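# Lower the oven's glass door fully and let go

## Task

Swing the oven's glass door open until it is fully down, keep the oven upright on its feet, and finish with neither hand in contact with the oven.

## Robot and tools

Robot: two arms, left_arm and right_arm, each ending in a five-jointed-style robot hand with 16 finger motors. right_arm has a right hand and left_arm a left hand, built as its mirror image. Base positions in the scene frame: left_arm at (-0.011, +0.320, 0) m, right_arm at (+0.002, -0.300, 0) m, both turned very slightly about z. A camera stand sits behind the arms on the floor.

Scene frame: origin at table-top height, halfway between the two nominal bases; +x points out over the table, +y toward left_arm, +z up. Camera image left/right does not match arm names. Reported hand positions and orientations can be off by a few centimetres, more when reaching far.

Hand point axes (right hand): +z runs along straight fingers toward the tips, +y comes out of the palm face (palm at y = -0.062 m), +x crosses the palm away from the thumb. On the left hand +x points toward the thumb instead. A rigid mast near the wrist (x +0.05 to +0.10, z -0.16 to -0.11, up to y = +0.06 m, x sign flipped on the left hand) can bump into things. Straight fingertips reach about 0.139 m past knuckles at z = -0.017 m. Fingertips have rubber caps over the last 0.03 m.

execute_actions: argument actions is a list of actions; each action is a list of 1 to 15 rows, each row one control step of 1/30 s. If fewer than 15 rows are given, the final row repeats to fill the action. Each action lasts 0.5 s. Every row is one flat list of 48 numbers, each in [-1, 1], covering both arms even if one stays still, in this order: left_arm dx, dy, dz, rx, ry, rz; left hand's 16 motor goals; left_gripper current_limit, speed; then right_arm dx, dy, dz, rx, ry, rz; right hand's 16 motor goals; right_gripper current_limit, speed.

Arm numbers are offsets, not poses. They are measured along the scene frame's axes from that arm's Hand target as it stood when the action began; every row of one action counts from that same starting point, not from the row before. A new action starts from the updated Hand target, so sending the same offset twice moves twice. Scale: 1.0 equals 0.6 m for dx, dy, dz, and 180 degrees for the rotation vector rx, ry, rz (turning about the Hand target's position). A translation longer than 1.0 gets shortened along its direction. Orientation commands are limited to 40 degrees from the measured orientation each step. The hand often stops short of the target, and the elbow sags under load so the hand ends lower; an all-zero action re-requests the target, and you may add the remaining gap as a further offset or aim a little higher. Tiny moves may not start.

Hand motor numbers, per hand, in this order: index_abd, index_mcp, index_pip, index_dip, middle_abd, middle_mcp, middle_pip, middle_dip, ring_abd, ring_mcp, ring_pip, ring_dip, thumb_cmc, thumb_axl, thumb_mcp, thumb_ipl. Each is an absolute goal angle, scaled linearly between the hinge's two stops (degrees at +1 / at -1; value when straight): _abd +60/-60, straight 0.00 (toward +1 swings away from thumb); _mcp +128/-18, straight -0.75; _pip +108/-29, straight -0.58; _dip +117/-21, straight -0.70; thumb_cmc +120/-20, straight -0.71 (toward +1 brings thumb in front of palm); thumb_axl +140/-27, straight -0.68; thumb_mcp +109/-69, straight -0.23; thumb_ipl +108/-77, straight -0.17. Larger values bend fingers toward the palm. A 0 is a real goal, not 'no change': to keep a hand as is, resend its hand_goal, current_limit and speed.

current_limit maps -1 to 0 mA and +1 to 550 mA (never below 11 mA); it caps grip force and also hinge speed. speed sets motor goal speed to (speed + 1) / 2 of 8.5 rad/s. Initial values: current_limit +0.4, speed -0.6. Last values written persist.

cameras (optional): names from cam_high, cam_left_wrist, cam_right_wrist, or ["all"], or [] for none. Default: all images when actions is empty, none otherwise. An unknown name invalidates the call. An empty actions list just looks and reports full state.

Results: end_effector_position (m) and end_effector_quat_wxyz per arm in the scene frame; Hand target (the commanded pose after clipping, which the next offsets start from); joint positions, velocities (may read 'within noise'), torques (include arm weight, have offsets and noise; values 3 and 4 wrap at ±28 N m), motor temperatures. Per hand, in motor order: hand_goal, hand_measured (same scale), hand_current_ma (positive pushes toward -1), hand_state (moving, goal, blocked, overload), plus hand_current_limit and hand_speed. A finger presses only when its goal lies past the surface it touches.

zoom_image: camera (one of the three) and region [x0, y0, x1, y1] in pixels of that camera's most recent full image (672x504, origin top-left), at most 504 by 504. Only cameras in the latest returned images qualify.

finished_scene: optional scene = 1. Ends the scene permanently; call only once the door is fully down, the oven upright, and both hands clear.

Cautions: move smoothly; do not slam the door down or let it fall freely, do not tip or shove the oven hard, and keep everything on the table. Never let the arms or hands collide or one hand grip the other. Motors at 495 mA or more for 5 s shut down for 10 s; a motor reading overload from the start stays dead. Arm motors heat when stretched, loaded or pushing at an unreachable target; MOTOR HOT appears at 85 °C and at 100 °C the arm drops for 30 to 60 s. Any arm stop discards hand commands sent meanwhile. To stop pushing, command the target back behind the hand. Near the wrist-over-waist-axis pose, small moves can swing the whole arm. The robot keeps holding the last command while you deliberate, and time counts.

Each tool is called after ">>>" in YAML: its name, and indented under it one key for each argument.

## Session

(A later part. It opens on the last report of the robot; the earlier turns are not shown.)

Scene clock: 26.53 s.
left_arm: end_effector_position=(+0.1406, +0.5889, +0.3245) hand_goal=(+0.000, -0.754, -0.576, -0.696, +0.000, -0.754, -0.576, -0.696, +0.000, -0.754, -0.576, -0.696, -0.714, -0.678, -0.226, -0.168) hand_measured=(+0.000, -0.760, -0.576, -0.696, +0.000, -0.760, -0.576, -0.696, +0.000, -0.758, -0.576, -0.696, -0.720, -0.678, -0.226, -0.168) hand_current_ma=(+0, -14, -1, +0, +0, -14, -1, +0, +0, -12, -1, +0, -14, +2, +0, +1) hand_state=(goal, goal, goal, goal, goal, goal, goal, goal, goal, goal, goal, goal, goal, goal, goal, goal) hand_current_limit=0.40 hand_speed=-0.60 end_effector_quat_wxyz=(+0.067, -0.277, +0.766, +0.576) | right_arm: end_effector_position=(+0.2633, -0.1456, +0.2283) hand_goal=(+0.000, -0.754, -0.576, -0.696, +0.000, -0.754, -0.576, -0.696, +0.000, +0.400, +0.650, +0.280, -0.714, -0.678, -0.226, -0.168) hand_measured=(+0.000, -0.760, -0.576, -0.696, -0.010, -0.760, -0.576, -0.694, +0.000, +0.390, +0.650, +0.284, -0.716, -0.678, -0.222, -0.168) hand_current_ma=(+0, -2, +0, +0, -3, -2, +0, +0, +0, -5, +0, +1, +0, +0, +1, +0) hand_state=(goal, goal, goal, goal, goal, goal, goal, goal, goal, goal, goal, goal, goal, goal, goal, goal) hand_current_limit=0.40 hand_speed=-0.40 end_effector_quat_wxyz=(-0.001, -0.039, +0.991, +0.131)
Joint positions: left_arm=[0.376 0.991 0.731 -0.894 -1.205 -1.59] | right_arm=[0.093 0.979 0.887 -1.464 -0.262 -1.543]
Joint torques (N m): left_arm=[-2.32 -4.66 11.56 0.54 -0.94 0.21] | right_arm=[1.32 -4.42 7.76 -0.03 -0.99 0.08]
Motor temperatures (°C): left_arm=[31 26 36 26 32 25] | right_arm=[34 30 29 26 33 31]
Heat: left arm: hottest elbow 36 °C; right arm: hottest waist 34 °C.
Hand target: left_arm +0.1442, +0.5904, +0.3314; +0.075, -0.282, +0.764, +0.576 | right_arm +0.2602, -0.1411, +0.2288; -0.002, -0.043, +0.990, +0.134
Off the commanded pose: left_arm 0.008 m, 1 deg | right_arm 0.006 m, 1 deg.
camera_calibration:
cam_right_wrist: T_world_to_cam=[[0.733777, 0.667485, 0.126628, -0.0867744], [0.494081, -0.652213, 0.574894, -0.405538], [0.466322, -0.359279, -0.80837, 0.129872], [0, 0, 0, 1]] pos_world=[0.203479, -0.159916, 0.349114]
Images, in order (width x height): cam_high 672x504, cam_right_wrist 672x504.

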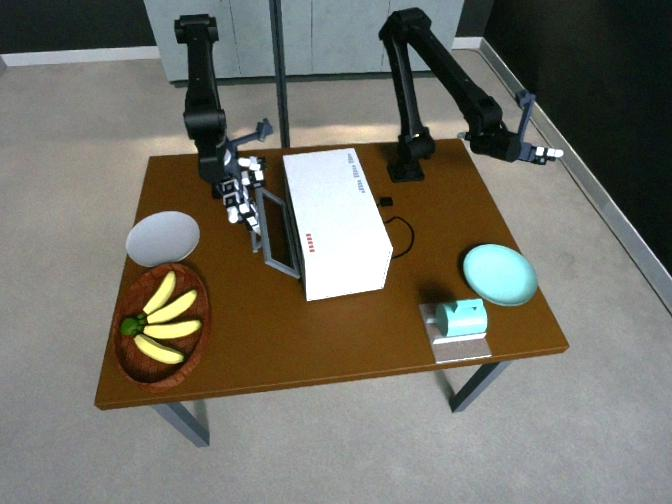

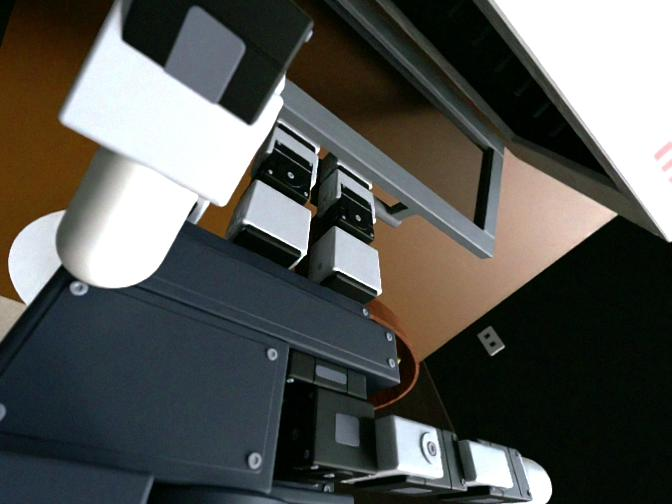

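>>> execute_actions:
  actions:
    - [[0,0,0,0,0,0,0,-0.754,-0.576,-0.696,0,-0.754,-0.576,-0.696,0,-0.754,-0.576,-0.696,-0.714,-0.678,-0.226,-0.168,0.4,-0.6,0.0,0.03,0.0,0.0,0,0,0,-0.754,-0.576,-0.696,0,-0.754,-0.576,-0.696,0,0.4,0.65,0.28,-0.714,-0.678,-0.226,-0.168,0.4,-0.4]]
  cameras: ["cam_high", "cam_right_wrist"]

>>> zoom_image:
  camera: "cam_high"
  region: [230, 150, 330, 250]

>>> execute_actions:
  actions:
    - [[0,0,0,0,0,0,0,-0.754,-0.576,-0.696,0,-0.754,-0.576,-0.696,0,-0.754,-0.576,-0.696,-0.714,-0.678,-0.226,-0.168,0.4,-0.6,0.0,-0.032,0.0,0.0,0,0,0,-0.754,-0.576,-0.696,0,-0.754,-0.576,-0.696,0,0.4,0.65,0.28,-0.714,-0.678,-0.226,-0.168,0.4,-0.4]]
  cameras: ["cam_high", "cam_right_wrist"]

>>> zoom_image:
  camera: "cam_high"
  region: [230, 150, 330, 250]

Scene clock: 28.17 s.
left_arm: end_effector_position=(+0.1406, +0.5889, +0.3245) hand_goal=(+0.000, -0.754, -0.576, -0.696, +0.000, -0.754, -0.576, -0.696, +0.000, -0.754, -0.576, -0.696, -0.714, -0.678, -0.226, -0.168) hand_measured=(+0.000, -0.760, -0.576, -0.696, +0.000, -0.760, -0.576, -0.696, +0.000, -0.758, -0.576, -0.696, -0.720, -0.678, -0.226, -0.168) hand_current_ma=(+0, -14, -1, +0, +0, -14, -1, +0, +0, -12, -1, +0, -14, +2, +0, +1) hand_state=(goal, goal, goal, goal, goal, goal, goal, goal, goal, goal, goal, goal, goal, goal, goal, goal) hand_current_limit=0.40 hand_speed=-0.60 end_effector_quat_wxyz=(+0.067, -0.277, +0.766, +0.576) | right_arm: end_effector_position=(+0.2629, -0.1338, +0.2264) hand_goal=(+0.000, -0.754, -0.576, -0.696, +0.000, -0.754, -0.576, -0.696, +0.000, +0.400, +0.650, +0.280, -0.714, -0.678, -0.226, -0.168) hand_measured=(+0.000, -0.784, -0.584, -0.696, -0.012, -0.786, -0.590, -0.694, +0.000, +0.390, +0.650, +0.284, -0.716, -0.678, -0.222, -0.168) hand_current_ma=(+0, -29, -3, +0, -4, -34, -8, +0, +0, -5, +0, +1, +0, +0, +1, +0) hand_state=(goal, blocked, goal, goal, goal, blocked, goal, goal, goal, goal, goal, goal, goal, goal, goal, goal) hand_current_limit=0.40 hand_speed=-0.40 end_effector_quat_wxyz=(-0.002, -0.034, +0.992, +0.123)
Joint positions: left_arm=[0.376 0.991 0.731 -0.894 -1.205 -1.59] | right_arm=[0.151 0.978 0.887 -1.452 -0.245 -1.474]
Joint torques (N m): left_arm=[-2.14 -4.72 11.55 0.55 -0.95 0.22] | right_arm=[2.32 -4.19 7.94 0.36 -1.65 0.13]
Heat: left arm: hottest elbow 36 °C; right arm: hottest waist 34 °C.
Hand target: left_arm +0.1442, +0.5904, +0.3314; +0.075, -0.282, +0.764, +0.576 | right_arm +0.2602, -0.1231, +0.2289; -0.002, -0.042, +0.990, +0.134
Off the commanded pose: left_arm 0.008 m, 1 deg | right_arm 0.011 m, 2 deg.
camera_calibration:
cam_right_wrist: T_world_to_cam=[[0.740433, 0.662391, 0.114001, -0.0938218], [0.489364, -0.647551, 0.584124, -0.396811], [0.460741, -0.376717, -0.803618, 0.130841], [0, 0, 0, 1]] pos_world=[0.20337, -0.145518, 0.347629]
Images, in order (width x height): cam_high 672x504, cam_right_wrist 672x504.

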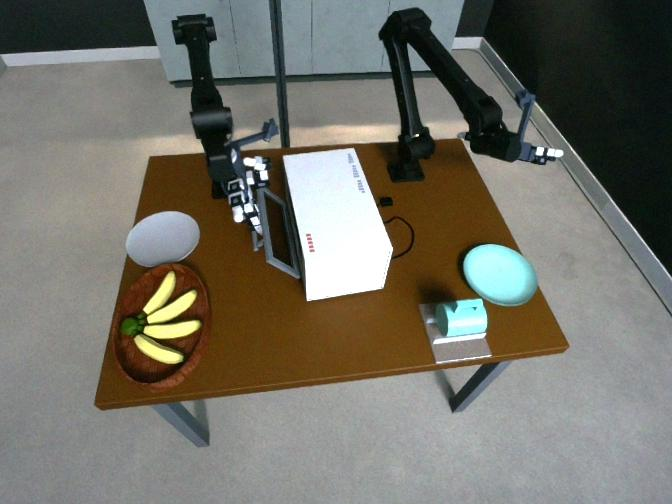

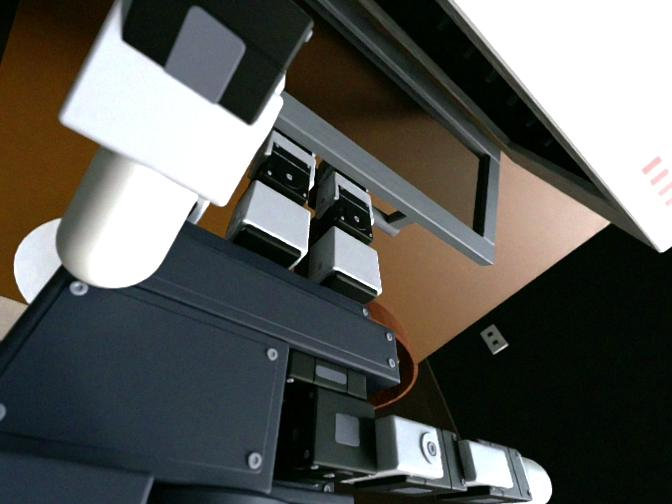

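Scaled by 5.040 from the camera's 672x504 image, which has a finer 960x720 frame.

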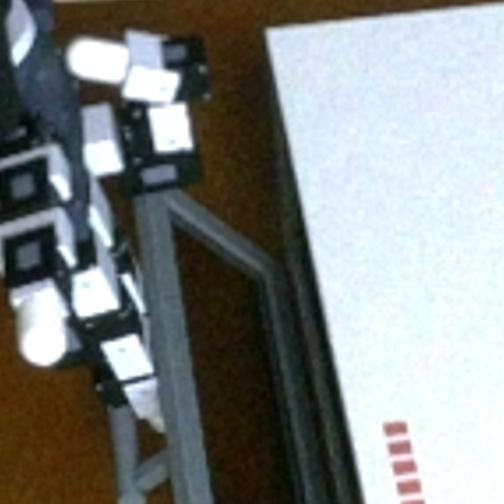

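Scene clock: 29.00 s.
left_arm: end_effector_position=(+0.1406, +0.5889, +0.3245) hand_goal=(+0.000, -0.754, -0.576, -0.696, +0.000, -0.754, -0.576, -0.696, +0.000, -0.754, -0.576, -0.696, -0.714, -0.678, -0.226, -0.168) hand_measured=(+0.000, -0.760, -0.576, -0.696, +0.000, -0.760, -0.576, -0.696, +0.000, -0.758, -0.576, -0.696, -0.720, -0.678, -0.226, -0.168) hand_current_ma=(+0, -14, -1, +0, +0, -14, -1, +0, +0, -12, -1, +0, -14, +2, +0, +1) hand_state=(goal, goal, goal, goal, goal, goal, goal, goal, goal, goal, goal, goal, goal, goal, goal, goal) hand_current_limit=0.40 hand_speed=-0.60 end_effector_quat_wxyz=(+0.067, -0.277, +0.766, +0.576) | right_arm: end_effector_position=(+0.2646, -0.1409, +0.2287) hand_goal=(+0.000, -0.754, -0.576, -0.696, +0.000, -0.754, -0.576, -0.696, +0.000, +0.400, +0.650, +0.280, -0.714, -0.678, -0.226, -0.168) hand_measured=(+0.000, -0.762, -0.580, -0.696, -0.004, -0.764, -0.582, -0.694, +0.000, +0.390, +0.650, +0.284, -0.716, -0.678, -0.222, -0.168) hand_current_ma=(+0, -4, -1, +0, +0, -4, -1, +0, +0, -5, +0, +1, +0, +0, +1, +0) hand_state=(goal, goal, goal, goal, goal, goal, goal, goal, goal, goal, goal, goal, goal, goal, goal, goal) hand_current_limit=0.40 hand_speed=-0.40 end_effector_quat_wxyz=(+0.002, -0.039, +0.991, +0.131)
Joint positions: left_arm=[0.376 0.991 0.731 -0.894 -1.205 -1.59] | right_arm=[0.111 0.978 0.887 -1.452 -0.261 -1.523]
Joint torques (N m): left_arm=[-2.43 -4.89 11.6 0.53 -0.94 0.22] | right_arm=[-0.38 -4.6 7.75 -0.47 -1 -0.18]
Heat: left arm: hottest elbow 36 °C; right arm: hottest waist 34 °C.
Hand target: left_arm +0.1442, +0.5904, +0.3314; +0.075, -0.282, +0.764, +0.576 | right_arm +0.2602, -0.1422, +0.2289; -0.002, -0.043, +0.990, +0.134
Off the commanded pose: left_arm 0.008 m, 1 deg | right_arm 0.005 m, 1 deg.
camera_calibration:
cam_right_wrist: T_world_to_cam=[[0.733366, 0.666767, 0.13265, -0.0924088], [0.489267, -0.653121, 0.577971, -0.402952], [0.472008, -0.358963, -0.805204, 0.12911], [0, 0, 0, 1]] pos_world=[0.20398, -0.155216, 0.349113]
Images, in order (width x height): cam_high 672x504, cam_right_wrist 672x504.

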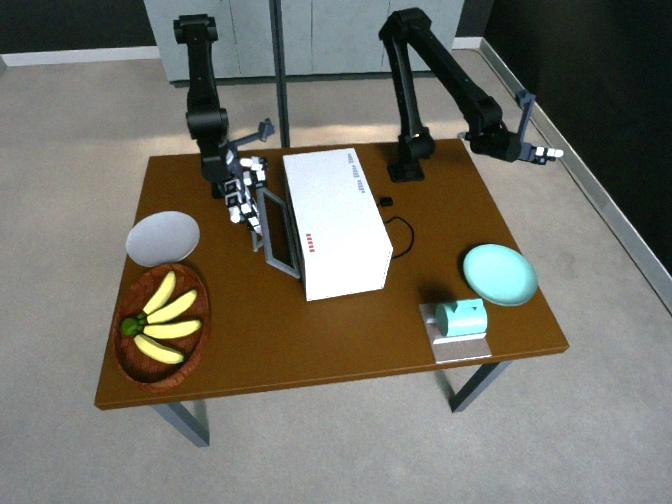

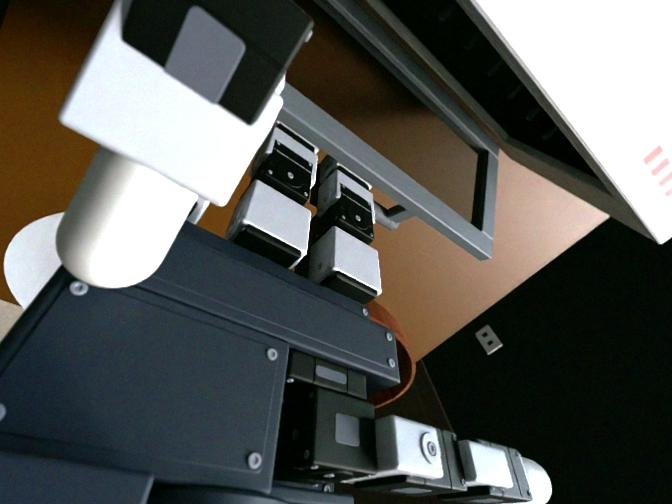

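Scaled by 5.040 from the camera's 672x504 image, which has a finer 960x720 frame.

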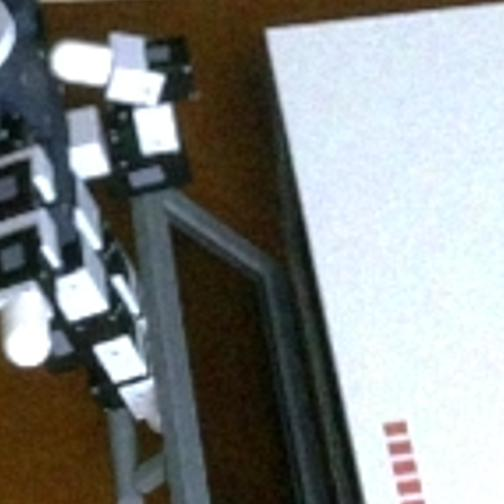

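>>> execute_actions:
  actions:
    - [[0,0,0,0,0,0,0,-0.754,-0.576,-0.696,0,-0.754,-0.576,-0.696,0,-0.754,-0.576,-0.696,-0.714,-0.678,-0.226,-0.168,0.4,-0.6,0.004,-0.0247,-0.0015,0.0,0,0,0,-0.754,-0.504,-0.58,0,-0.754,-0.504,-0.58,0,0.4,0.65,0.28,-0.714,-0.678,-0.226,-0.168,0.4,-0.8]]
    - [[0,0,0,0,0,0,0,-0.754,-0.576,-0.696,0,-0.754,-0.576,-0.696,0,-0.754,-0.576,-0.696,-0.714,-0.678,-0.226,-0.168,0.4,-0.6,0.0,-0.0247,-0.0015,0.0,0,0,0,-0.754,-0.431,-0.478,0,-0.754,-0.431,-0.478,0,0.4,0.65,0.28,-0.714,-0.678,-0.226,-0.168,0.4,-0.8]]
  cameras: ["cam_high", "cam_right_wrist"]

>>> zoom_image:
  camera: "cam_high"
  region: [220, 150, 320, 250]

>>> zoom_image:
  camera: "cam_right_wrist"
  region: [230, 60, 530, 280]

Scene clock: 34.00 s.
left_arm: end_effector_position=(+0.1406, +0.5889, +0.3245) hand_goal=(+0.000, -0.754, -0.576, -0.696, +0.000, -0.754, -0.576, -0.696, +0.000, -0.754, -0.576, -0.696, -0.714, -0.678, -0.226, -0.168) hand_measured=(+0.000, -0.760, -0.576, -0.696, +0.000, -0.760, -0.576, -0.696, +0.000, -0.758, -0.576, -0.696, -0.720, -0.678, -0.226, -0.168) hand_current_ma=(+0, -14, -1, +0, +0, -14, -1, +0, +0, -12, -1, +0, -14, +2, +0, +1) hand_state=(goal, goal, goal, goal, goal, goal, goal, goal, goal, goal, goal, goal, goal, goal, goal, goal) hand_current_limit=0.40 hand_speed=-0.60 end_effector_quat_wxyz=(+0.067, -0.277, +0.766, +0.576) | right_arm: end_effector_position=(+0.2666, -0.1708, +0.2290) hand_goal=(+0.000, -0.754, -0.432, -0.478, +0.000, -0.754, -0.432, -0.478, +0.000, +0.400, +0.650, +0.280, -0.714, -0.678, -0.226, -0.168) hand_measured=(-0.002, -0.766, -0.440, -0.484, -0.002, -0.764, -0.440, -0.484, +0.000, +0.390, +0.650, +0.284, -0.716, -0.678, -0.222, -0.168) hand_current_ma=(+0, -6, -2, -2, +0, -4, -3, -1, +0, -5, +0, +1, +0, +0, +1, +0) hand_state=(goal, goal, goal, goal, goal, goal, goal, goal, goal, goal, goal, goal, goal, goal, goal, goal) hand_current_limit=0.40 hand_speed=-0.80 end_effector_quat_wxyz=(+0.007, -0.038, +0.991, +0.132)
Joint positions: left_arm=[0.376 0.991 0.731 -0.894 -1.205 -1.59] | right_arm=[-0.01 0.978 0.887 -1.474 -0.264 -1.645]
Joint torques (N m): left_arm=[-2.32 -4.78 11.52 0.57 -0.94 0.21] | right_arm=[-0.38 -3.37 7.91 -0.65 -0.88 -0.18]
Heat: left arm: hottest elbow 36 °C; right arm: hottest waist 34 °C.
Hand target: left_arm +0.1442, +0.5904, +0.3314; +0.075, -0.282, +0.764, +0.576 | right_arm +0.2626, -0.1719, +0.2271; -0.002, -0.043, +0.990, +0.134
Off the commanded pose: left_arm 0.008 m, 1 deg | right_arm 0.005 m, 1 deg.
camera_calibration:
cam_right_wrist: T_world_to_cam=[[0.734339, 0.664017, 0.14081, -0.0765729], [0.481521, -0.65581, 0.581421, -0.422812], [0.478418, -0.359157, -0.801325, 0.115056], [0, 0, 0, 1]] pos_world=[0.204778, -0.185115, 0.348811]
Images, in order (width x height): cam_high 672x504, cam_right_wrist 672x504.

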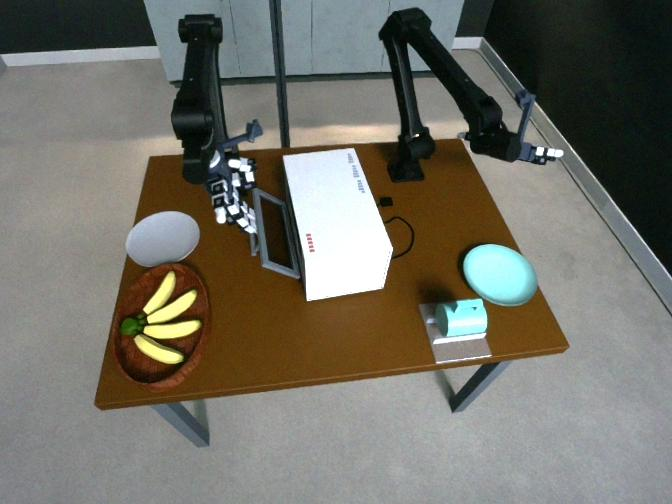

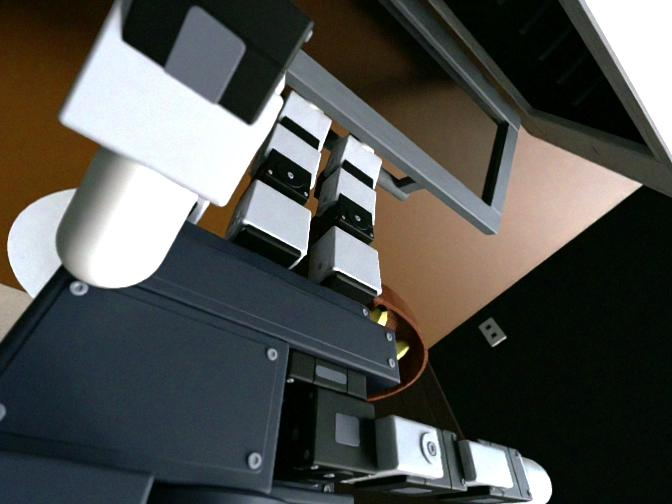

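Scaled by 5.040 from the camera's 672x504 image, which has a finer 960x720 frame.

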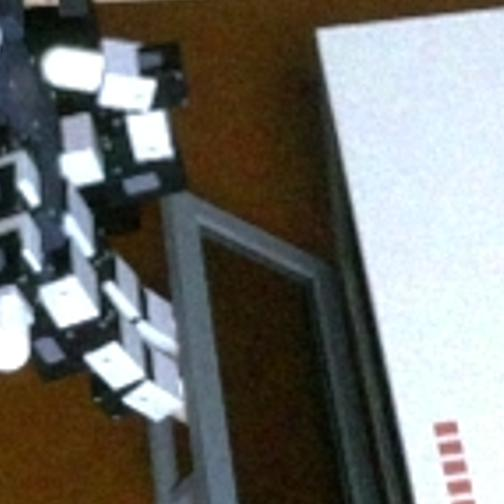

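Scaled by 1.680 from the camera's 672x504 image, which has a finer 960x720 frame.

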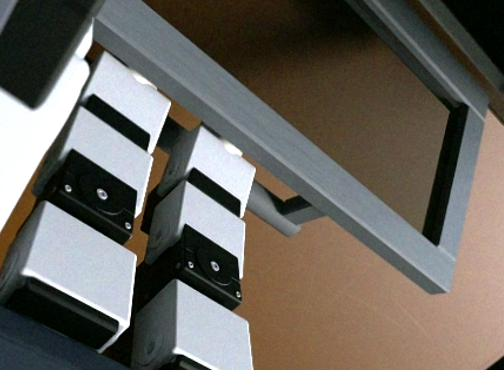

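>>> execute_actions:
  actions:
    - [[0,0,0,0,0,0,0,-0.754,-0.576,-0.696,0,-0.754,-0.576,-0.696,0,-0.754,-0.576,-0.696,-0.714,-0.678,-0.226,-0.168,0.4,-0.6,0.0,-0.022,-0.0267,0.0,0,0,0,-0.754,-0.394,-0.406,0,-0.754,-0.394,-0.406,0,0.4,0.65,0.28,-0.714,-0.678,-0.226,-0.168,0.4,-0.8]]
    - [[0,0,0,0,0,0,0,-0.754,-0.576,-0.696,0,-0.754,-0.576,-0.696,0,-0.754,-0.576,-0.696,-0.714,-0.678,-0.226,-0.168,0.4,-0.6,0.0,-0.018,-0.029,0.0,0,0,0,-0.754,-0.358,-0.333,0,-0.754,-0.358,-0.333,0,0.4,0.65,0.28,-0.714,-0.678,-0.226,-0.168,0.4,-0.8]]
  cameras: ["cam_high", "cam_right_wrist"]

>>> zoom_image:
  camera: "cam_high"
  region: [220, 150, 320, 250]

>>> zoom_image:
  camera: "cam_right_wrist"
  region: [230, 60, 530, 280]

Scene clock: 35.93 s.
left_arm: end_effector_position=(+0.1406, +0.5889, +0.3245) hand_goal=(+0.000, -0.754, -0.576, -0.696, +0.000, -0.754, -0.576, -0.696, +0.000, -0.754, -0.576, -0.696, -0.714, -0.678, -0.226, -0.168) hand_measured=(+0.000, -0.760, -0.576, -0.696, +0.000, -0.760, -0.576, -0.696, +0.000, -0.758, -0.576, -0.696, -0.720, -0.678, -0.226, -0.168) hand_current_ma=(+0, -14, -1, +0, +0, -14, -1, +0, +0, -12, -1, +0, -14, +2, +0, +1) hand_state=(goal, goal, goal, goal, goal, goal, goal, goal, goal, goal, goal, goal, goal, goal, goal, goal) hand_current_limit=0.40 hand_speed=-0.60 end_effector_quat_wxyz=(+0.067, -0.277, +0.766, +0.576) | right_arm: end_effector_position=(+0.2632, -0.1949, +0.2007) hand_goal=(+0.000, -0.754, -0.358, -0.334, +0.000, -0.754, -0.358, -0.334, +0.000, +0.400, +0.650, +0.280, -0.714, -0.678, -0.226, -0.168) hand_measured=(-0.002, -0.766, -0.366, -0.340, -0.002, -0.764, -0.366, -0.340, +0.000, +0.390, +0.650, +0.284, -0.716, -0.678, -0.222, -0.168) hand_current_ma=(+0, -6, -3, -2, +0, -5, -3, -2, +0, -5, +0, +1, +0, +0, +1, +0) hand_state=(goal, goal, goal, goal, goal, goal, goal, goal, goal, goal, goal, goal, goal, goal, goal, goal) hand_current_limit=0.40 hand_speed=-0.80 end_effector_quat_wxyz=(+0.001, -0.038, +0.991, +0.131)
Joint positions: left_arm=[0.376 0.991 0.731 -0.894 -1.205 -1.59] | right_arm=[-0.107 0.998 0.825 -1.432 -0.261 -1.747]
Joint torques (N m): left_arm=[-2.26 -4.72 11.54 0.5 -0.92 0.21] | right_arm=[-0.32 -2.96 6.84 0.36 -0.86 -0.16]
Heat: left arm: hottest elbow 36 °C; right arm: hottest waist 34 °C.
Hand target: left_arm +0.1442, +0.5904, +0.3314; +0.075, -0.282, +0.764, +0.576 | right_arm +0.2626, -0.1959, +0.1936; -0.002, -0.043, +0.990, +0.134
Off the commanded pose: left_arm 0.008 m, 1 deg | right_arm 0.007 m, 1 deg.
camera_calibration:
cam_right_wrist: T_world_to_cam=[[0.735356, 0.664973, 0.130623, -0.0521016], [0.489717, -0.654665, 0.57584, -0.421277], [0.468433, -0.359479, -0.80706, 0.0891117], [0, 0, 0, 1]] pos_world=[0.202877, -0.209115, 0.321312]
Images, in order (width x height): cam_high 672x504, cam_right_wrist 672x504.

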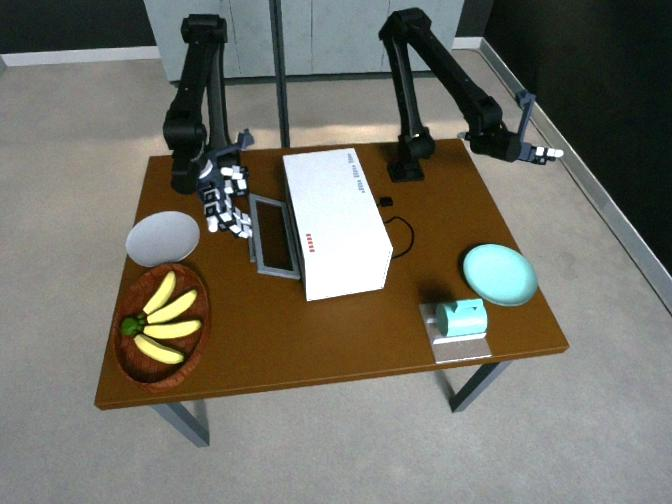

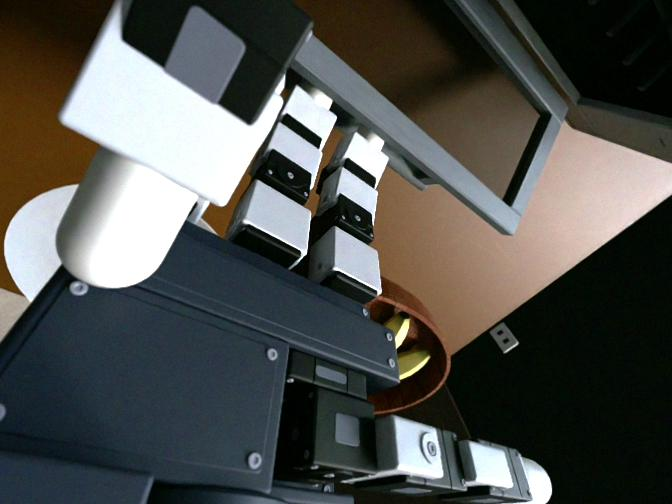

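Scaled by 5.040 from the camera's 672x504 image, which has a finer 960x720 frame.

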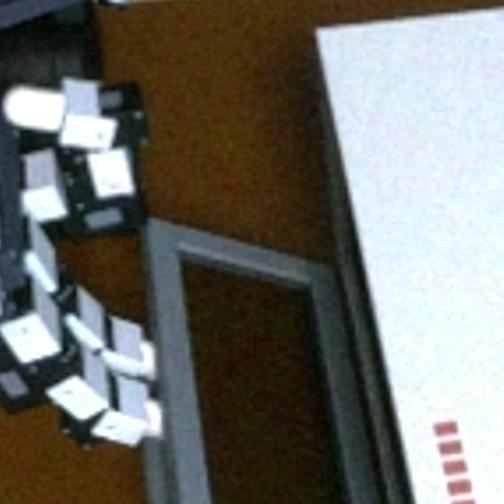

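Scaled by 1.680 from the camera's 672x504 image, which has a finer 960x720 frame.

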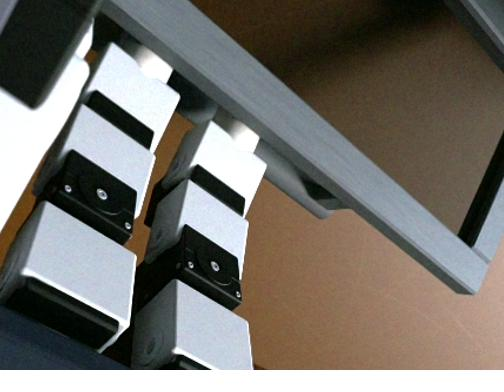

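>>> execute_actions:
  actions:
    - [[0,0,0,0,0,0,0,-0.754,-0.576,-0.696,0,-0.754,-0.576,-0.696,0,-0.754,-0.576,-0.696,-0.714,-0.678,-0.226,-0.168,0.4,-0.6,0.0,-0.0095,-0.0318,0.0,0,0,0,-0.754,-0.285,-0.297,0,-0.754,-0.285,-0.297,0,0.4,0.65,0.28,-0.714,-0.678,-0.226,-0.168,0.4,-0.8]]
    - [[0,0,0,0,0,0,0,-0.754,-0.576,-0.696,0,-0.754,-0.576,-0.696,0,-0.754,-0.576,-0.696,-0.714,-0.678,-0.226,-0.168,0.4,-0.6,0.0,-0.0118,-0.034,0.0,0,0,0,-0.754,-0.212,-0.261,0,-0.754,-0.212,-0.261,0,0.4,0.65,0.28,-0.714,-0.678,-0.226,-0.168,0.4,-0.8]]
  cameras: ["cam_high", "cam_right_wrist"]

>>> zoom_image:
  camera: "cam_high"
  region: [220, 150, 320, 250]

>>> zoom_image:
  camera: "cam_right_wrist"
  region: [230, 60, 530, 280]

Scene clock: 37.87 s.
left_arm: end_effector_position=(+0.1406, +0.5889, +0.3245) hand_goal=(+0.000, -0.754, -0.576, -0.696, +0.000, -0.754, -0.576, -0.696, +0.000, -0.754, -0.576, -0.696, -0.714, -0.678, -0.226, -0.168) hand_measured=(+0.000, -0.760, -0.576, -0.696, +0.000, -0.760, -0.576, -0.696, +0.000, -0.758, -0.576, -0.696, -0.720, -0.678, -0.226, -0.168) hand_current_ma=(+0, -14, -1, +0, +0, -14, -1, +0, +0, -12, -1, +0, -14, +2, +0, +1) hand_state=(goal, goal, goal, goal, goal, goal, goal, goal, goal, goal, goal, goal, goal, goal, goal, goal) hand_current_limit=0.40 hand_speed=-0.60 end_effector_quat_wxyz=(+0.067, -0.277, +0.766, +0.576) | right_arm: end_effector_position=(+0.2639, -0.2076, +0.1608) hand_goal=(+0.000, -0.754, -0.212, -0.262, +0.000, -0.754, -0.212, -0.262, +0.000, +0.400, +0.650, +0.280, -0.714, -0.678, -0.226, -0.168) hand_measured=(+0.000, -0.768, -0.224, -0.270, +0.000, -0.766, -0.224, -0.268, +0.000, +0.390, +0.650, +0.284, -0.716, -0.678, -0.222, -0.168) hand_current_ma=(+0, -8, -6, -2, +0, -6, -6, -2, +0, -5, +0, +1, +0, +0, +1, +0) hand_state=(goal, goal, goal, goal, goal, goal, goal, goal, goal, goal, goal, goal, goal, goal, goal, goal) hand_current_limit=0.40 hand_speed=-0.80 end_effector_quat_wxyz=(+0.000, -0.038, +0.991, +0.131)
Joint positions: left_arm=[0.376 0.991 0.731 -0.894 -1.205 -1.59] | right_arm=[-0.157 1.038 0.742 -1.324 -0.258 -1.8]
Joint torques (N m): left_arm=[-1.96 -4.54 11.55 0.58 -0.94 0.22] | right_arm=[-0.38 -3.25 6.56 0.42 -0.89 -0.18]
Heat: left arm: hottest elbow 37 °C; right arm: hottest waist 34 °C.
Hand target: left_arm +0.1442, +0.5904, +0.3314; +0.075, -0.282, +0.764, +0.576 | right_arm +0.2625, -0.2087, +0.1542; -0.002, -0.043, +0.990, +0.134
Off the commanded pose: left_arm 0.008 m, 1 deg | right_arm 0.007 m, 1 deg.
camera_calibration:
cam_right_wrist: T_world_to_cam=[[0.734846, 0.665797, 0.129293, -0.0384457], [0.490987, -0.653727, 0.575823, -0.407103], [0.467903, -0.35966, -0.807286, 0.0520547], [0, 0, 0, 1]] pos_world=[0.203778, -0.221816, 0.281413]
Images, in order (width x height): cam_high 672x504, cam_right_wrist 672x504.

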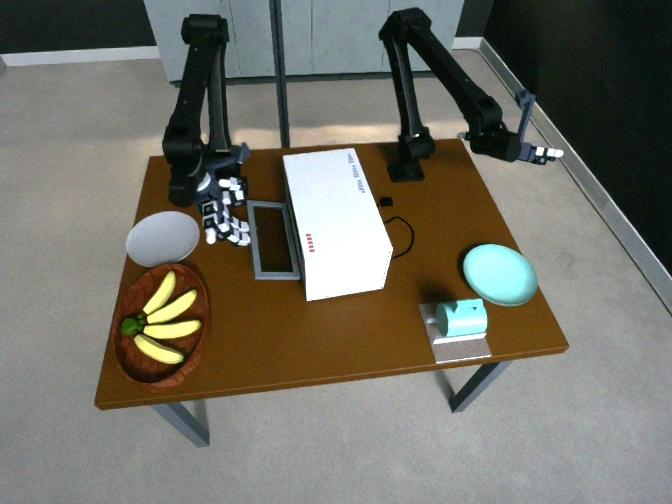

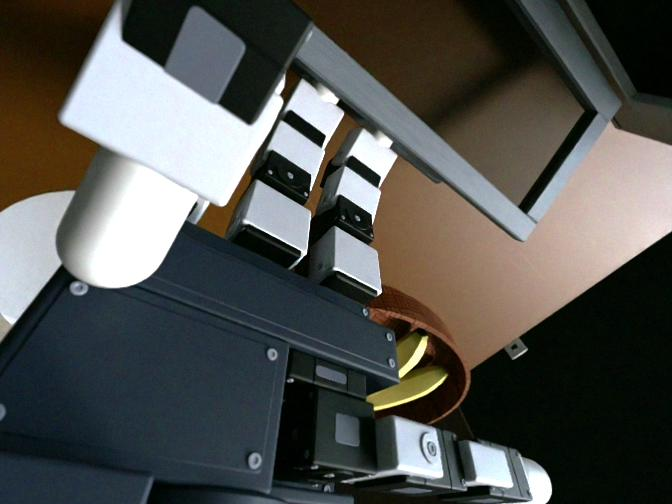

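Scaled by 5.040 from the camera's 672x504 image, which has a finer 960x720 frame.

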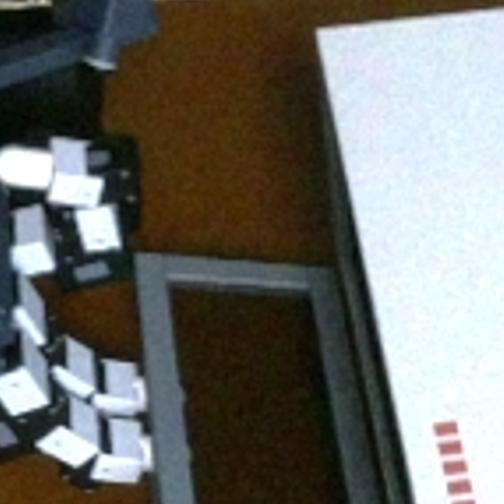

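Scaled by 1.680 from the camera's 672x504 image, which has a finer 960x720 frame.

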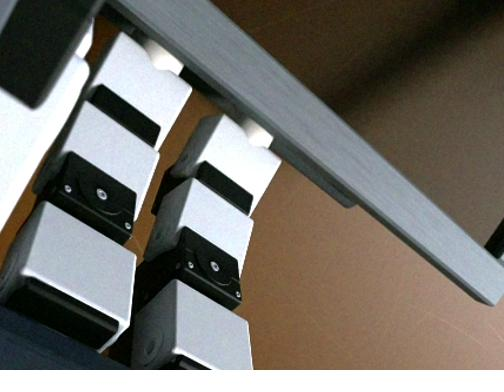

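>>> execute_actions:
  actions:
    - [[0,0,0,0,0,0,0,-0.754,-0.576,-0.696,0,-0.754,-0.576,-0.696,0,-0.754,-0.576,-0.696,-0.714,-0.678,-0.226,-0.168,0.4,-0.6,0.0,0.0,-0.0353,0.0,0,0,0,-0.754,-0.139,-0.225,0,-0.754,-0.139,-0.225,0,0.4,0.65,0.28,-0.714,-0.678,-0.226,-0.168,0.4,-0.8]]
    - [[0,0,0,0,0,0,0,-0.754,-0.576,-0.696,0,-0.754,-0.576,-0.696,0,-0.754,-0.576,-0.696,-0.714,-0.678,-0.226,-0.168,0.4,-0.6,0.0,-0.003,-0.03,0.0,0,0,0,-0.754,-0.0657,-0.188,0,-0.754,-0.0657,-0.188,0,0.4,0.65,0.28,-0.714,-0.678,-0.226,-0.168,0.4,-0.8]]
  cameras: ["cam_high", "cam_right_wrist"]

>>> zoom_image:
  camera: "cam_high"
  region: [220, 150, 320, 250]

>>> zoom_image:
  camera: "cam_right_wrist"
  region: [230, 60, 530, 280]

Scene clock: 40.03 s.
left_arm: end_effector_position=(+0.1406, +0.5889, +0.3245) hand_goal=(+0.000, -0.754, -0.576, -0.696, +0.000, -0.754, -0.576, -0.696, +0.000, -0.754, -0.576, -0.696, -0.714, -0.678, -0.226, -0.168) hand_measured=(+0.000, -0.760, -0.576, -0.696, +0.000, -0.760, -0.576, -0.696, +0.000, -0.758, -0.576, -0.696, -0.720, -0.678, -0.226, -0.168) hand_current_ma=(+0, -14, -1, +0, +0, -14, -1, +0, +0, -12, -1, +0, -14, +2, +0, +1) hand_state=(goal, goal, goal, goal, goal, goal, goal, goal, goal, goal, goal, goal, goal, goal, goal, goal) hand_current_limit=0.40 hand_speed=-0.60 end_effector_quat_wxyz=(+0.067, -0.277, +0.766, +0.576) | right_arm: end_effector_position=(+0.2645, -0.2094, +0.1216) hand_goal=(+0.000, -0.754, -0.066, -0.188, +0.000, -0.754, -0.066, -0.188, +0.000, +0.400, +0.650, +0.280, -0.714, -0.678, -0.226, -0.168) hand_measured=(+0.000, -0.768, -0.082, -0.198, +0.000, -0.768, -0.080, -0.194, +0.000, +0.390, +0.650, +0.284, -0.716, -0.678, -0.222, -0.168) hand_current_ma=(+0, -8, -10, -4, +0, -7, -7, -2, +0, -5, +0, +1, +0, +0, +1, +0) hand_state=(goal, goal, goal, goal, goal, goal, goal, goal, goal, goal, goal, goal, goal, goal, goal, goal) hand_current_limit=0.40 hand_speed=-0.80 end_effector_quat_wxyz=(+0.001, -0.039, +0.991, +0.131)
Joint positions: left_arm=[0.376 0.991 0.731 -0.894 -1.205 -1.59] | right_arm=[-0.163 1.088 0.665 -1.198 -0.258 -1.808]
Joint torques (N m): left_arm=[-2.2 -4.72 11.58 0.47 -0.95 0.21] | right_arm=[-0.44 -3.43 6.23 0.47 -0.91 -0.16]
Heat: left arm: hottest elbow 37 °C; right arm: hottest waist 34 °C.
Hand target: left_arm +0.1442, +0.5904, +0.3314; +0.075, -0.282, +0.764, +0.576 | right_arm +0.2626, -0.2105, +0.1150; -0.002, -0.042, +0.990, +0.134
Off the commanded pose: left_arm 0.008 m, 1 deg | right_arm 0.007 m, 1 deg.
camera_calibration:
cam_right_wrist: T_world_to_cam=[[0.733416, 0.667274, 0.129797, -0.0319807], [0.49186, -0.652703, 0.576239, -0.38607], [0.469228, -0.358781, -0.806908, 0.0193252], [0, 0, 0, 1]] pos_world=[0.20428, -0.223716, 0.242213]
Images, in order (width x height): cam_high 672x504, cam_right_wrist 672x504.

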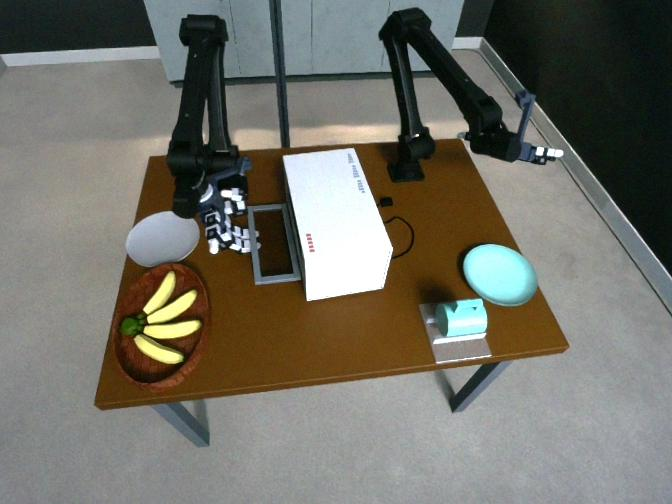

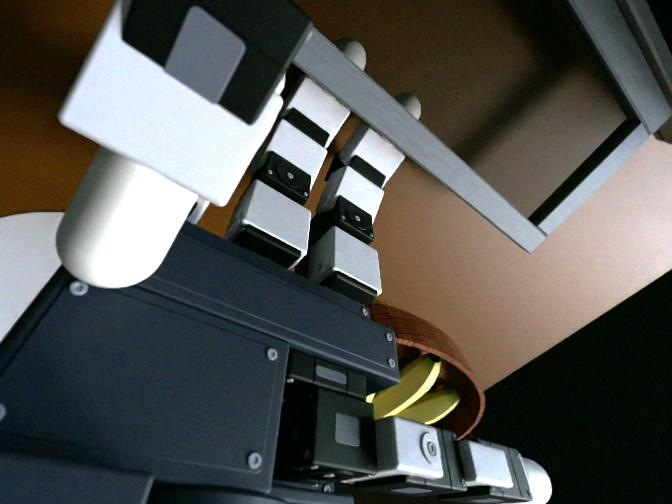

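Scaled by 5.040 from the camera's 672x504 image, which has a finer 960x720 frame.

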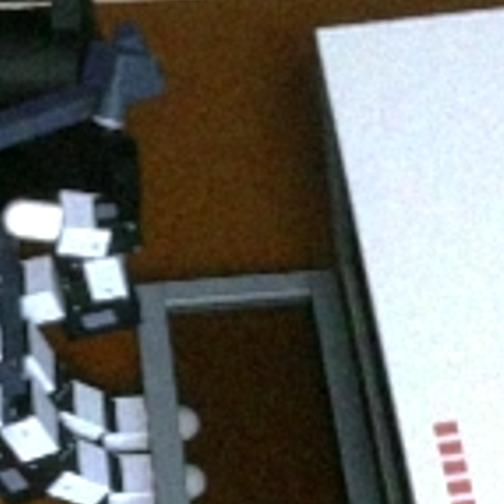

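Scaled by 1.680 from the camera's 672x504 image, which has a finer 960x720 frame.

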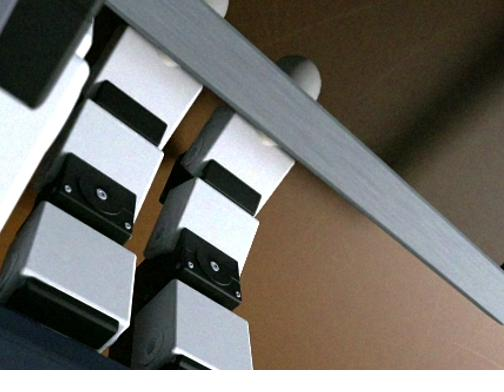

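>>> execute_actions:
  actions:
    - [[0,0,0,0,0,0,0,-0.754,-0.576,-0.696,0,-0.754,-0.576,-0.696,0,-0.754,-0.576,-0.696,-0.714,-0.678,-0.226,-0.168,0.4,-0.6,0.0,0.0,-0.02,0.0,0,0,0,-0.754,-0.0657,-0.16,0,-0.754,-0.0657,-0.16,0,0.4,0.65,0.28,-0.714,-0.678,-0.226,-0.168,0.4,-0.8]]
    - [[0,0,0,0,0,0,0,-0.754,-0.576,-0.696,0,-0.754,-0.576,-0.696,0,-0.754,-0.576,-0.696,-0.714,-0.678,-0.226,-0.168,0.4,-0.6,0.0,0.0,-0.012,0.0,0,0,0,-0.754,-0.0657,-0.12,0,-0.754,-0.0657,-0.12,0,0.4,0.65,0.28,-0.714,-0.678,-0.226,-0.168,0.4,-0.8]]
  cameras: ["cam_high", "cam_right_wrist"]

>>> zoom_image:
  camera: "cam_high"
  region: [220, 150, 320, 250]

>>> zoom_image:
  camera: "cam_right_wrist"
  region: [230, 60, 530, 280]

Scene clock: 42.03 s.
left_arm: end_effector_position=(+0.1406, +0.5889, +0.3245) hand_goal=(+0.000, -0.754, -0.576, -0.696, +0.000, -0.754, -0.576, -0.696, +0.000, -0.754, -0.576, -0.696, -0.714, -0.678, -0.226, -0.168) hand_measured=(+0.000, -0.760, -0.576, -0.696, +0.000, -0.760, -0.576, -0.696, +0.000, -0.758, -0.576, -0.696, -0.720, -0.678, -0.226, -0.168) hand_current_ma=(+0, -14, -1, +0, +0, -14, -1, +0, +0, -12, -1, +0, -14, +2, +0, +1) hand_state=(goal, goal, goal, goal, goal, goal, goal, goal, goal, goal, goal, goal, goal, goal, goal, goal) hand_current_limit=0.40 hand_speed=-0.60 end_effector_quat_wxyz=(+0.067, -0.277, +0.766, +0.576) | right_arm: end_effector_position=(+0.2668, -0.2099, +0.1068) hand_goal=(+0.000, -0.754, -0.066, -0.120, +0.000, -0.754, -0.066, -0.120, +0.000, +0.400, +0.650, +0.280, -0.714, -0.678, -0.226, -0.168) hand_measured=(+0.000, -0.758, -0.068, -0.122, +0.002, -0.752, -0.062, -0.118, +0.000, +0.390, +0.650, +0.284, -0.716, -0.678, -0.222, -0.168) hand_current_ma=(+0, -1, +0, +0, +0, +0, +1, +0, +0, -5, +0, +1, +0, +0, +1, +0) hand_state=(goal, goal, goal, goal, goal, goal, goal, goal, goal, goal, goal, goal, goal, goal, goal, goal) hand_current_limit=0.40 hand_speed=-0.80 end_effector_quat_wxyz=(+0.006, -0.041, +0.991, +0.130)
Joint positions: left_arm=[0.376 0.991 0.731 -0.894 -1.205 -1.59] | right_arm=[-0.165 1.111 0.638 -1.137 -0.259 -1.812]
Joint torques (N m): left_arm=[-2.37 -4.89 11.55 0.47 -0.93 0.2] | right_arm=[-0.38 -3.08 5.55 0.59 -0.87 -0.11]
Heat: left arm: hottest elbow 37 °C; right arm: hottest waist 34 °C.
Hand target: left_arm +0.1442, +0.5904, +0.3314; +0.075, -0.282, +0.764, +0.576 | right_arm +0.2626, -0.2104, +0.0958; -0.002, -0.043, +0.990, +0.134
Off the commanded pose: left_arm 0.008 m, 1 deg | right_arm 0.012 m, 1 deg.
camera_calibration:
cam_right_wrist: T_world_to_cam=[[0.730211, 0.669196, 0.137729, -0.0309414], [0.486735, -0.650997, 0.582487, -0.377957], [0.479459, -0.358301, -0.801086, 0.00286739], [0, 0, 0, 1]] pos_world=[0.205184, -0.224316, 0.226714]
Images, in order (width x height): cam_high 672x504, cam_right_wrist 672x504.

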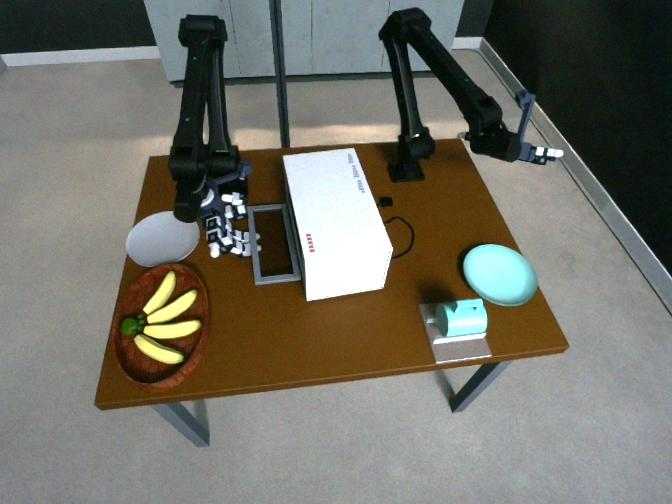

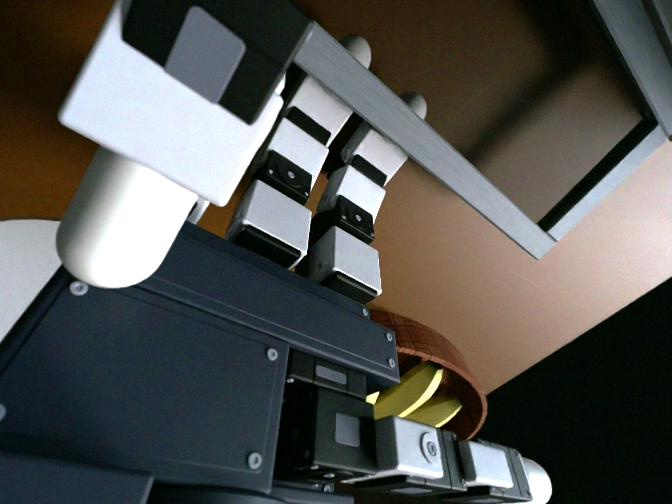

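Scaled by 5.040 from the camera's 672x504 image, which has a finer 960x720 frame.

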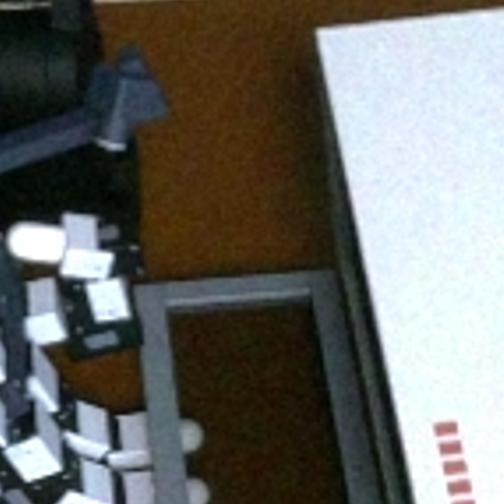

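Scaled by 1.680 from the camera's 672x504 image, which has a finer 960x720 frame.

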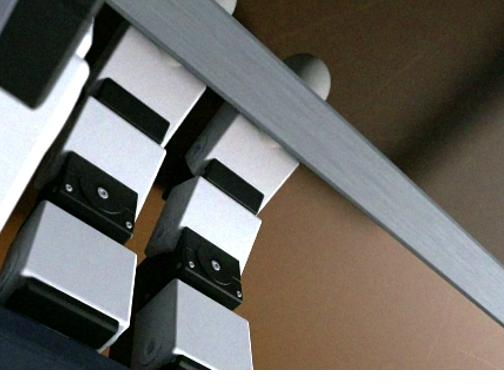

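>>> execute_actions:
  actions:
    - [[0,0,0,0,0,0,0,-0.754,-0.576,-0.696,0,-0.754,-0.576,-0.696,0,-0.754,-0.576,-0.696,-0.714,-0.678,-0.226,-0.168,0.4,-0.6,0.0,-0.05,0.013,0.0,0,0,0,-0.754,-0.0657,-0.12,0,-0.754,-0.0657,-0.12,0,0.4,0.65,0.28,-0.714,-0.678,-0.226,-0.168,0.4,-0.8]]
    - [[0,0,0,0,0,0,0,-0.754,-0.576,-0.696,0,-0.754,-0.576,-0.696,0,-0.754,-0.576,-0.696,-0.714,-0.678,-0.226,-0.168,0.4,-0.6,0.0,-0.05,0.0,0.0,0,0,0,-0.754,-0.0657,-0.12,0,-0.754,-0.0657,-0.12,0,0.4,0.65,0.28,-0.714,-0.678,-0.226,-0.168,0.4,-0.8]]
  cameras: ["cam_high", "cam_right_wrist"]

>>> zoom_image:
  camera: "cam_high"
  region: [190, 170, 330, 310]

Scene clock: 44.20 s.
left_arm: end_effector_position=(+0.1406, +0.5889, +0.3245) hand_goal=(+0.000, -0.754, -0.576, -0.696, +0.000, -0.754, -0.576, -0.696, +0.000, -0.754, -0.576, -0.696, -0.714, -0.678, -0.226, -0.168) hand_measured=(+0.000, -0.760, -0.576, -0.696, +0.000, -0.760, -0.576, -0.696, +0.000, -0.758, -0.576, -0.696, -0.720, -0.678, -0.226, -0.168) hand_current_ma=(+0, -14, -1, +0, +0, -14, -1, +0, +0, -12, -1, +0, -14, +2, +0, +1) hand_state=(goal, goal, goal, goal, goal, goal, goal, goal, goal, goal, goal, goal, goal, goal, goal, goal) hand_current_limit=0.40 hand_speed=-0.60 end_effector_quat_wxyz=(+0.067, -0.277, +0.766, +0.576) | right_arm: end_effector_position=(+0.2582, -0.2625, +0.1047) hand_goal=(+0.000, -0.754, -0.066, -0.120, +0.000, -0.754, -0.066, -0.120, +0.000, +0.400, +0.650, +0.280, -0.714, -0.678, -0.226, -0.168) hand_measured=(+0.000, -0.740, -0.058, -0.122, +0.000, -0.722, -0.048, -0.118, +0.000, +0.390, +0.650, +0.284, -0.716, -0.678, -0.222, -0.168) hand_current_ma=(+0, +8, +3, +0, +0, +31, +11, +0, +0, -5, +0, +1, +0, +0, +1, +0) hand_state=(goal, goal, goal, goal, goal, blocked, goal, goal, goal, goal, goal, goal, goal, goal, goal, goal) hand_current_limit=0.40 hand_speed=-0.80 end_effector_quat_wxyz=(+0.007, -0.039, +0.989, +0.141)
Joint positions: left_arm=[0.376 0.991 0.731 -0.894 -1.205 -1.59] | right_arm=[-0.385 1.153 0.652 -1.173 -0.264 -2.038]
Joint torques (N m): left_arm=[-2.32 -4.72 11.54 0.55 -0.95 0.21] | right_arm=[-0.5 -2.37 8.69 -0.77 0.23 -0.15]
Heat: left arm: hottest elbow 37 °C; right arm: hottest waist 34 °C.
Hand target: left_arm +0.1442, +0.5904, +0.3314; +0.075, -0.282, +0.764, +0.576 | right_arm +0.2626, -0.2705, +0.1036; -0.002, -0.043, +0.990, +0.134
Off the commanded pose: left_arm 0.008 m, 1 deg | right_arm 0.009 m, 1 deg.
camera_calibration:
cam_right_wrist: T_world_to_cam=[[0.73255, 0.663532, 0.151975, 0.00717347], [0.484223, -0.664859, 0.568762, -0.408396], [0.478434, -0.343057, -0.80834, -0.00853015], [0, 0, 0, 1]] pos_world=[0.196581, -0.279212, 0.224295]
Images, in order (width x height): cam_high 672x504, cam_right_wrist 672x504.

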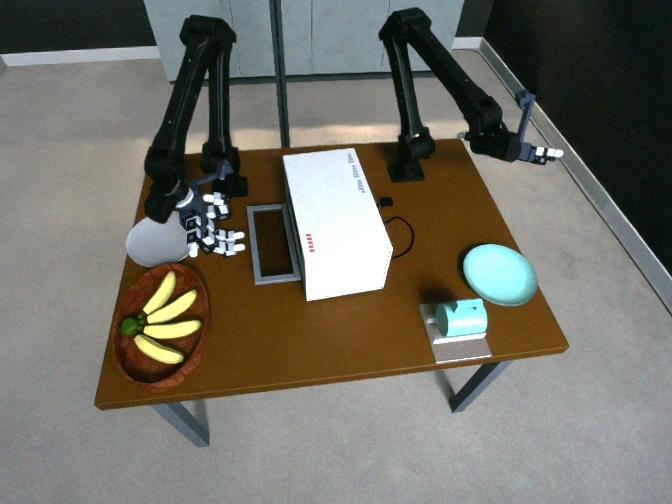

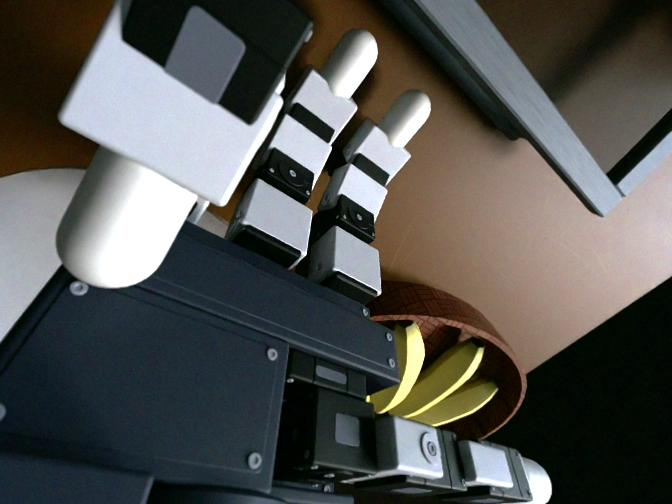

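Scaled by 3.600 from the camera's 672x504 image, which has a finer 960x720 frame.

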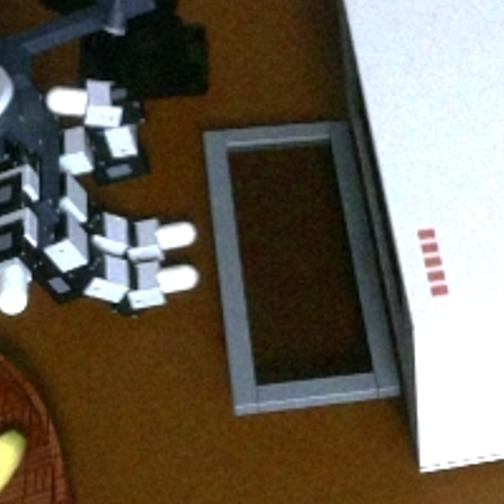

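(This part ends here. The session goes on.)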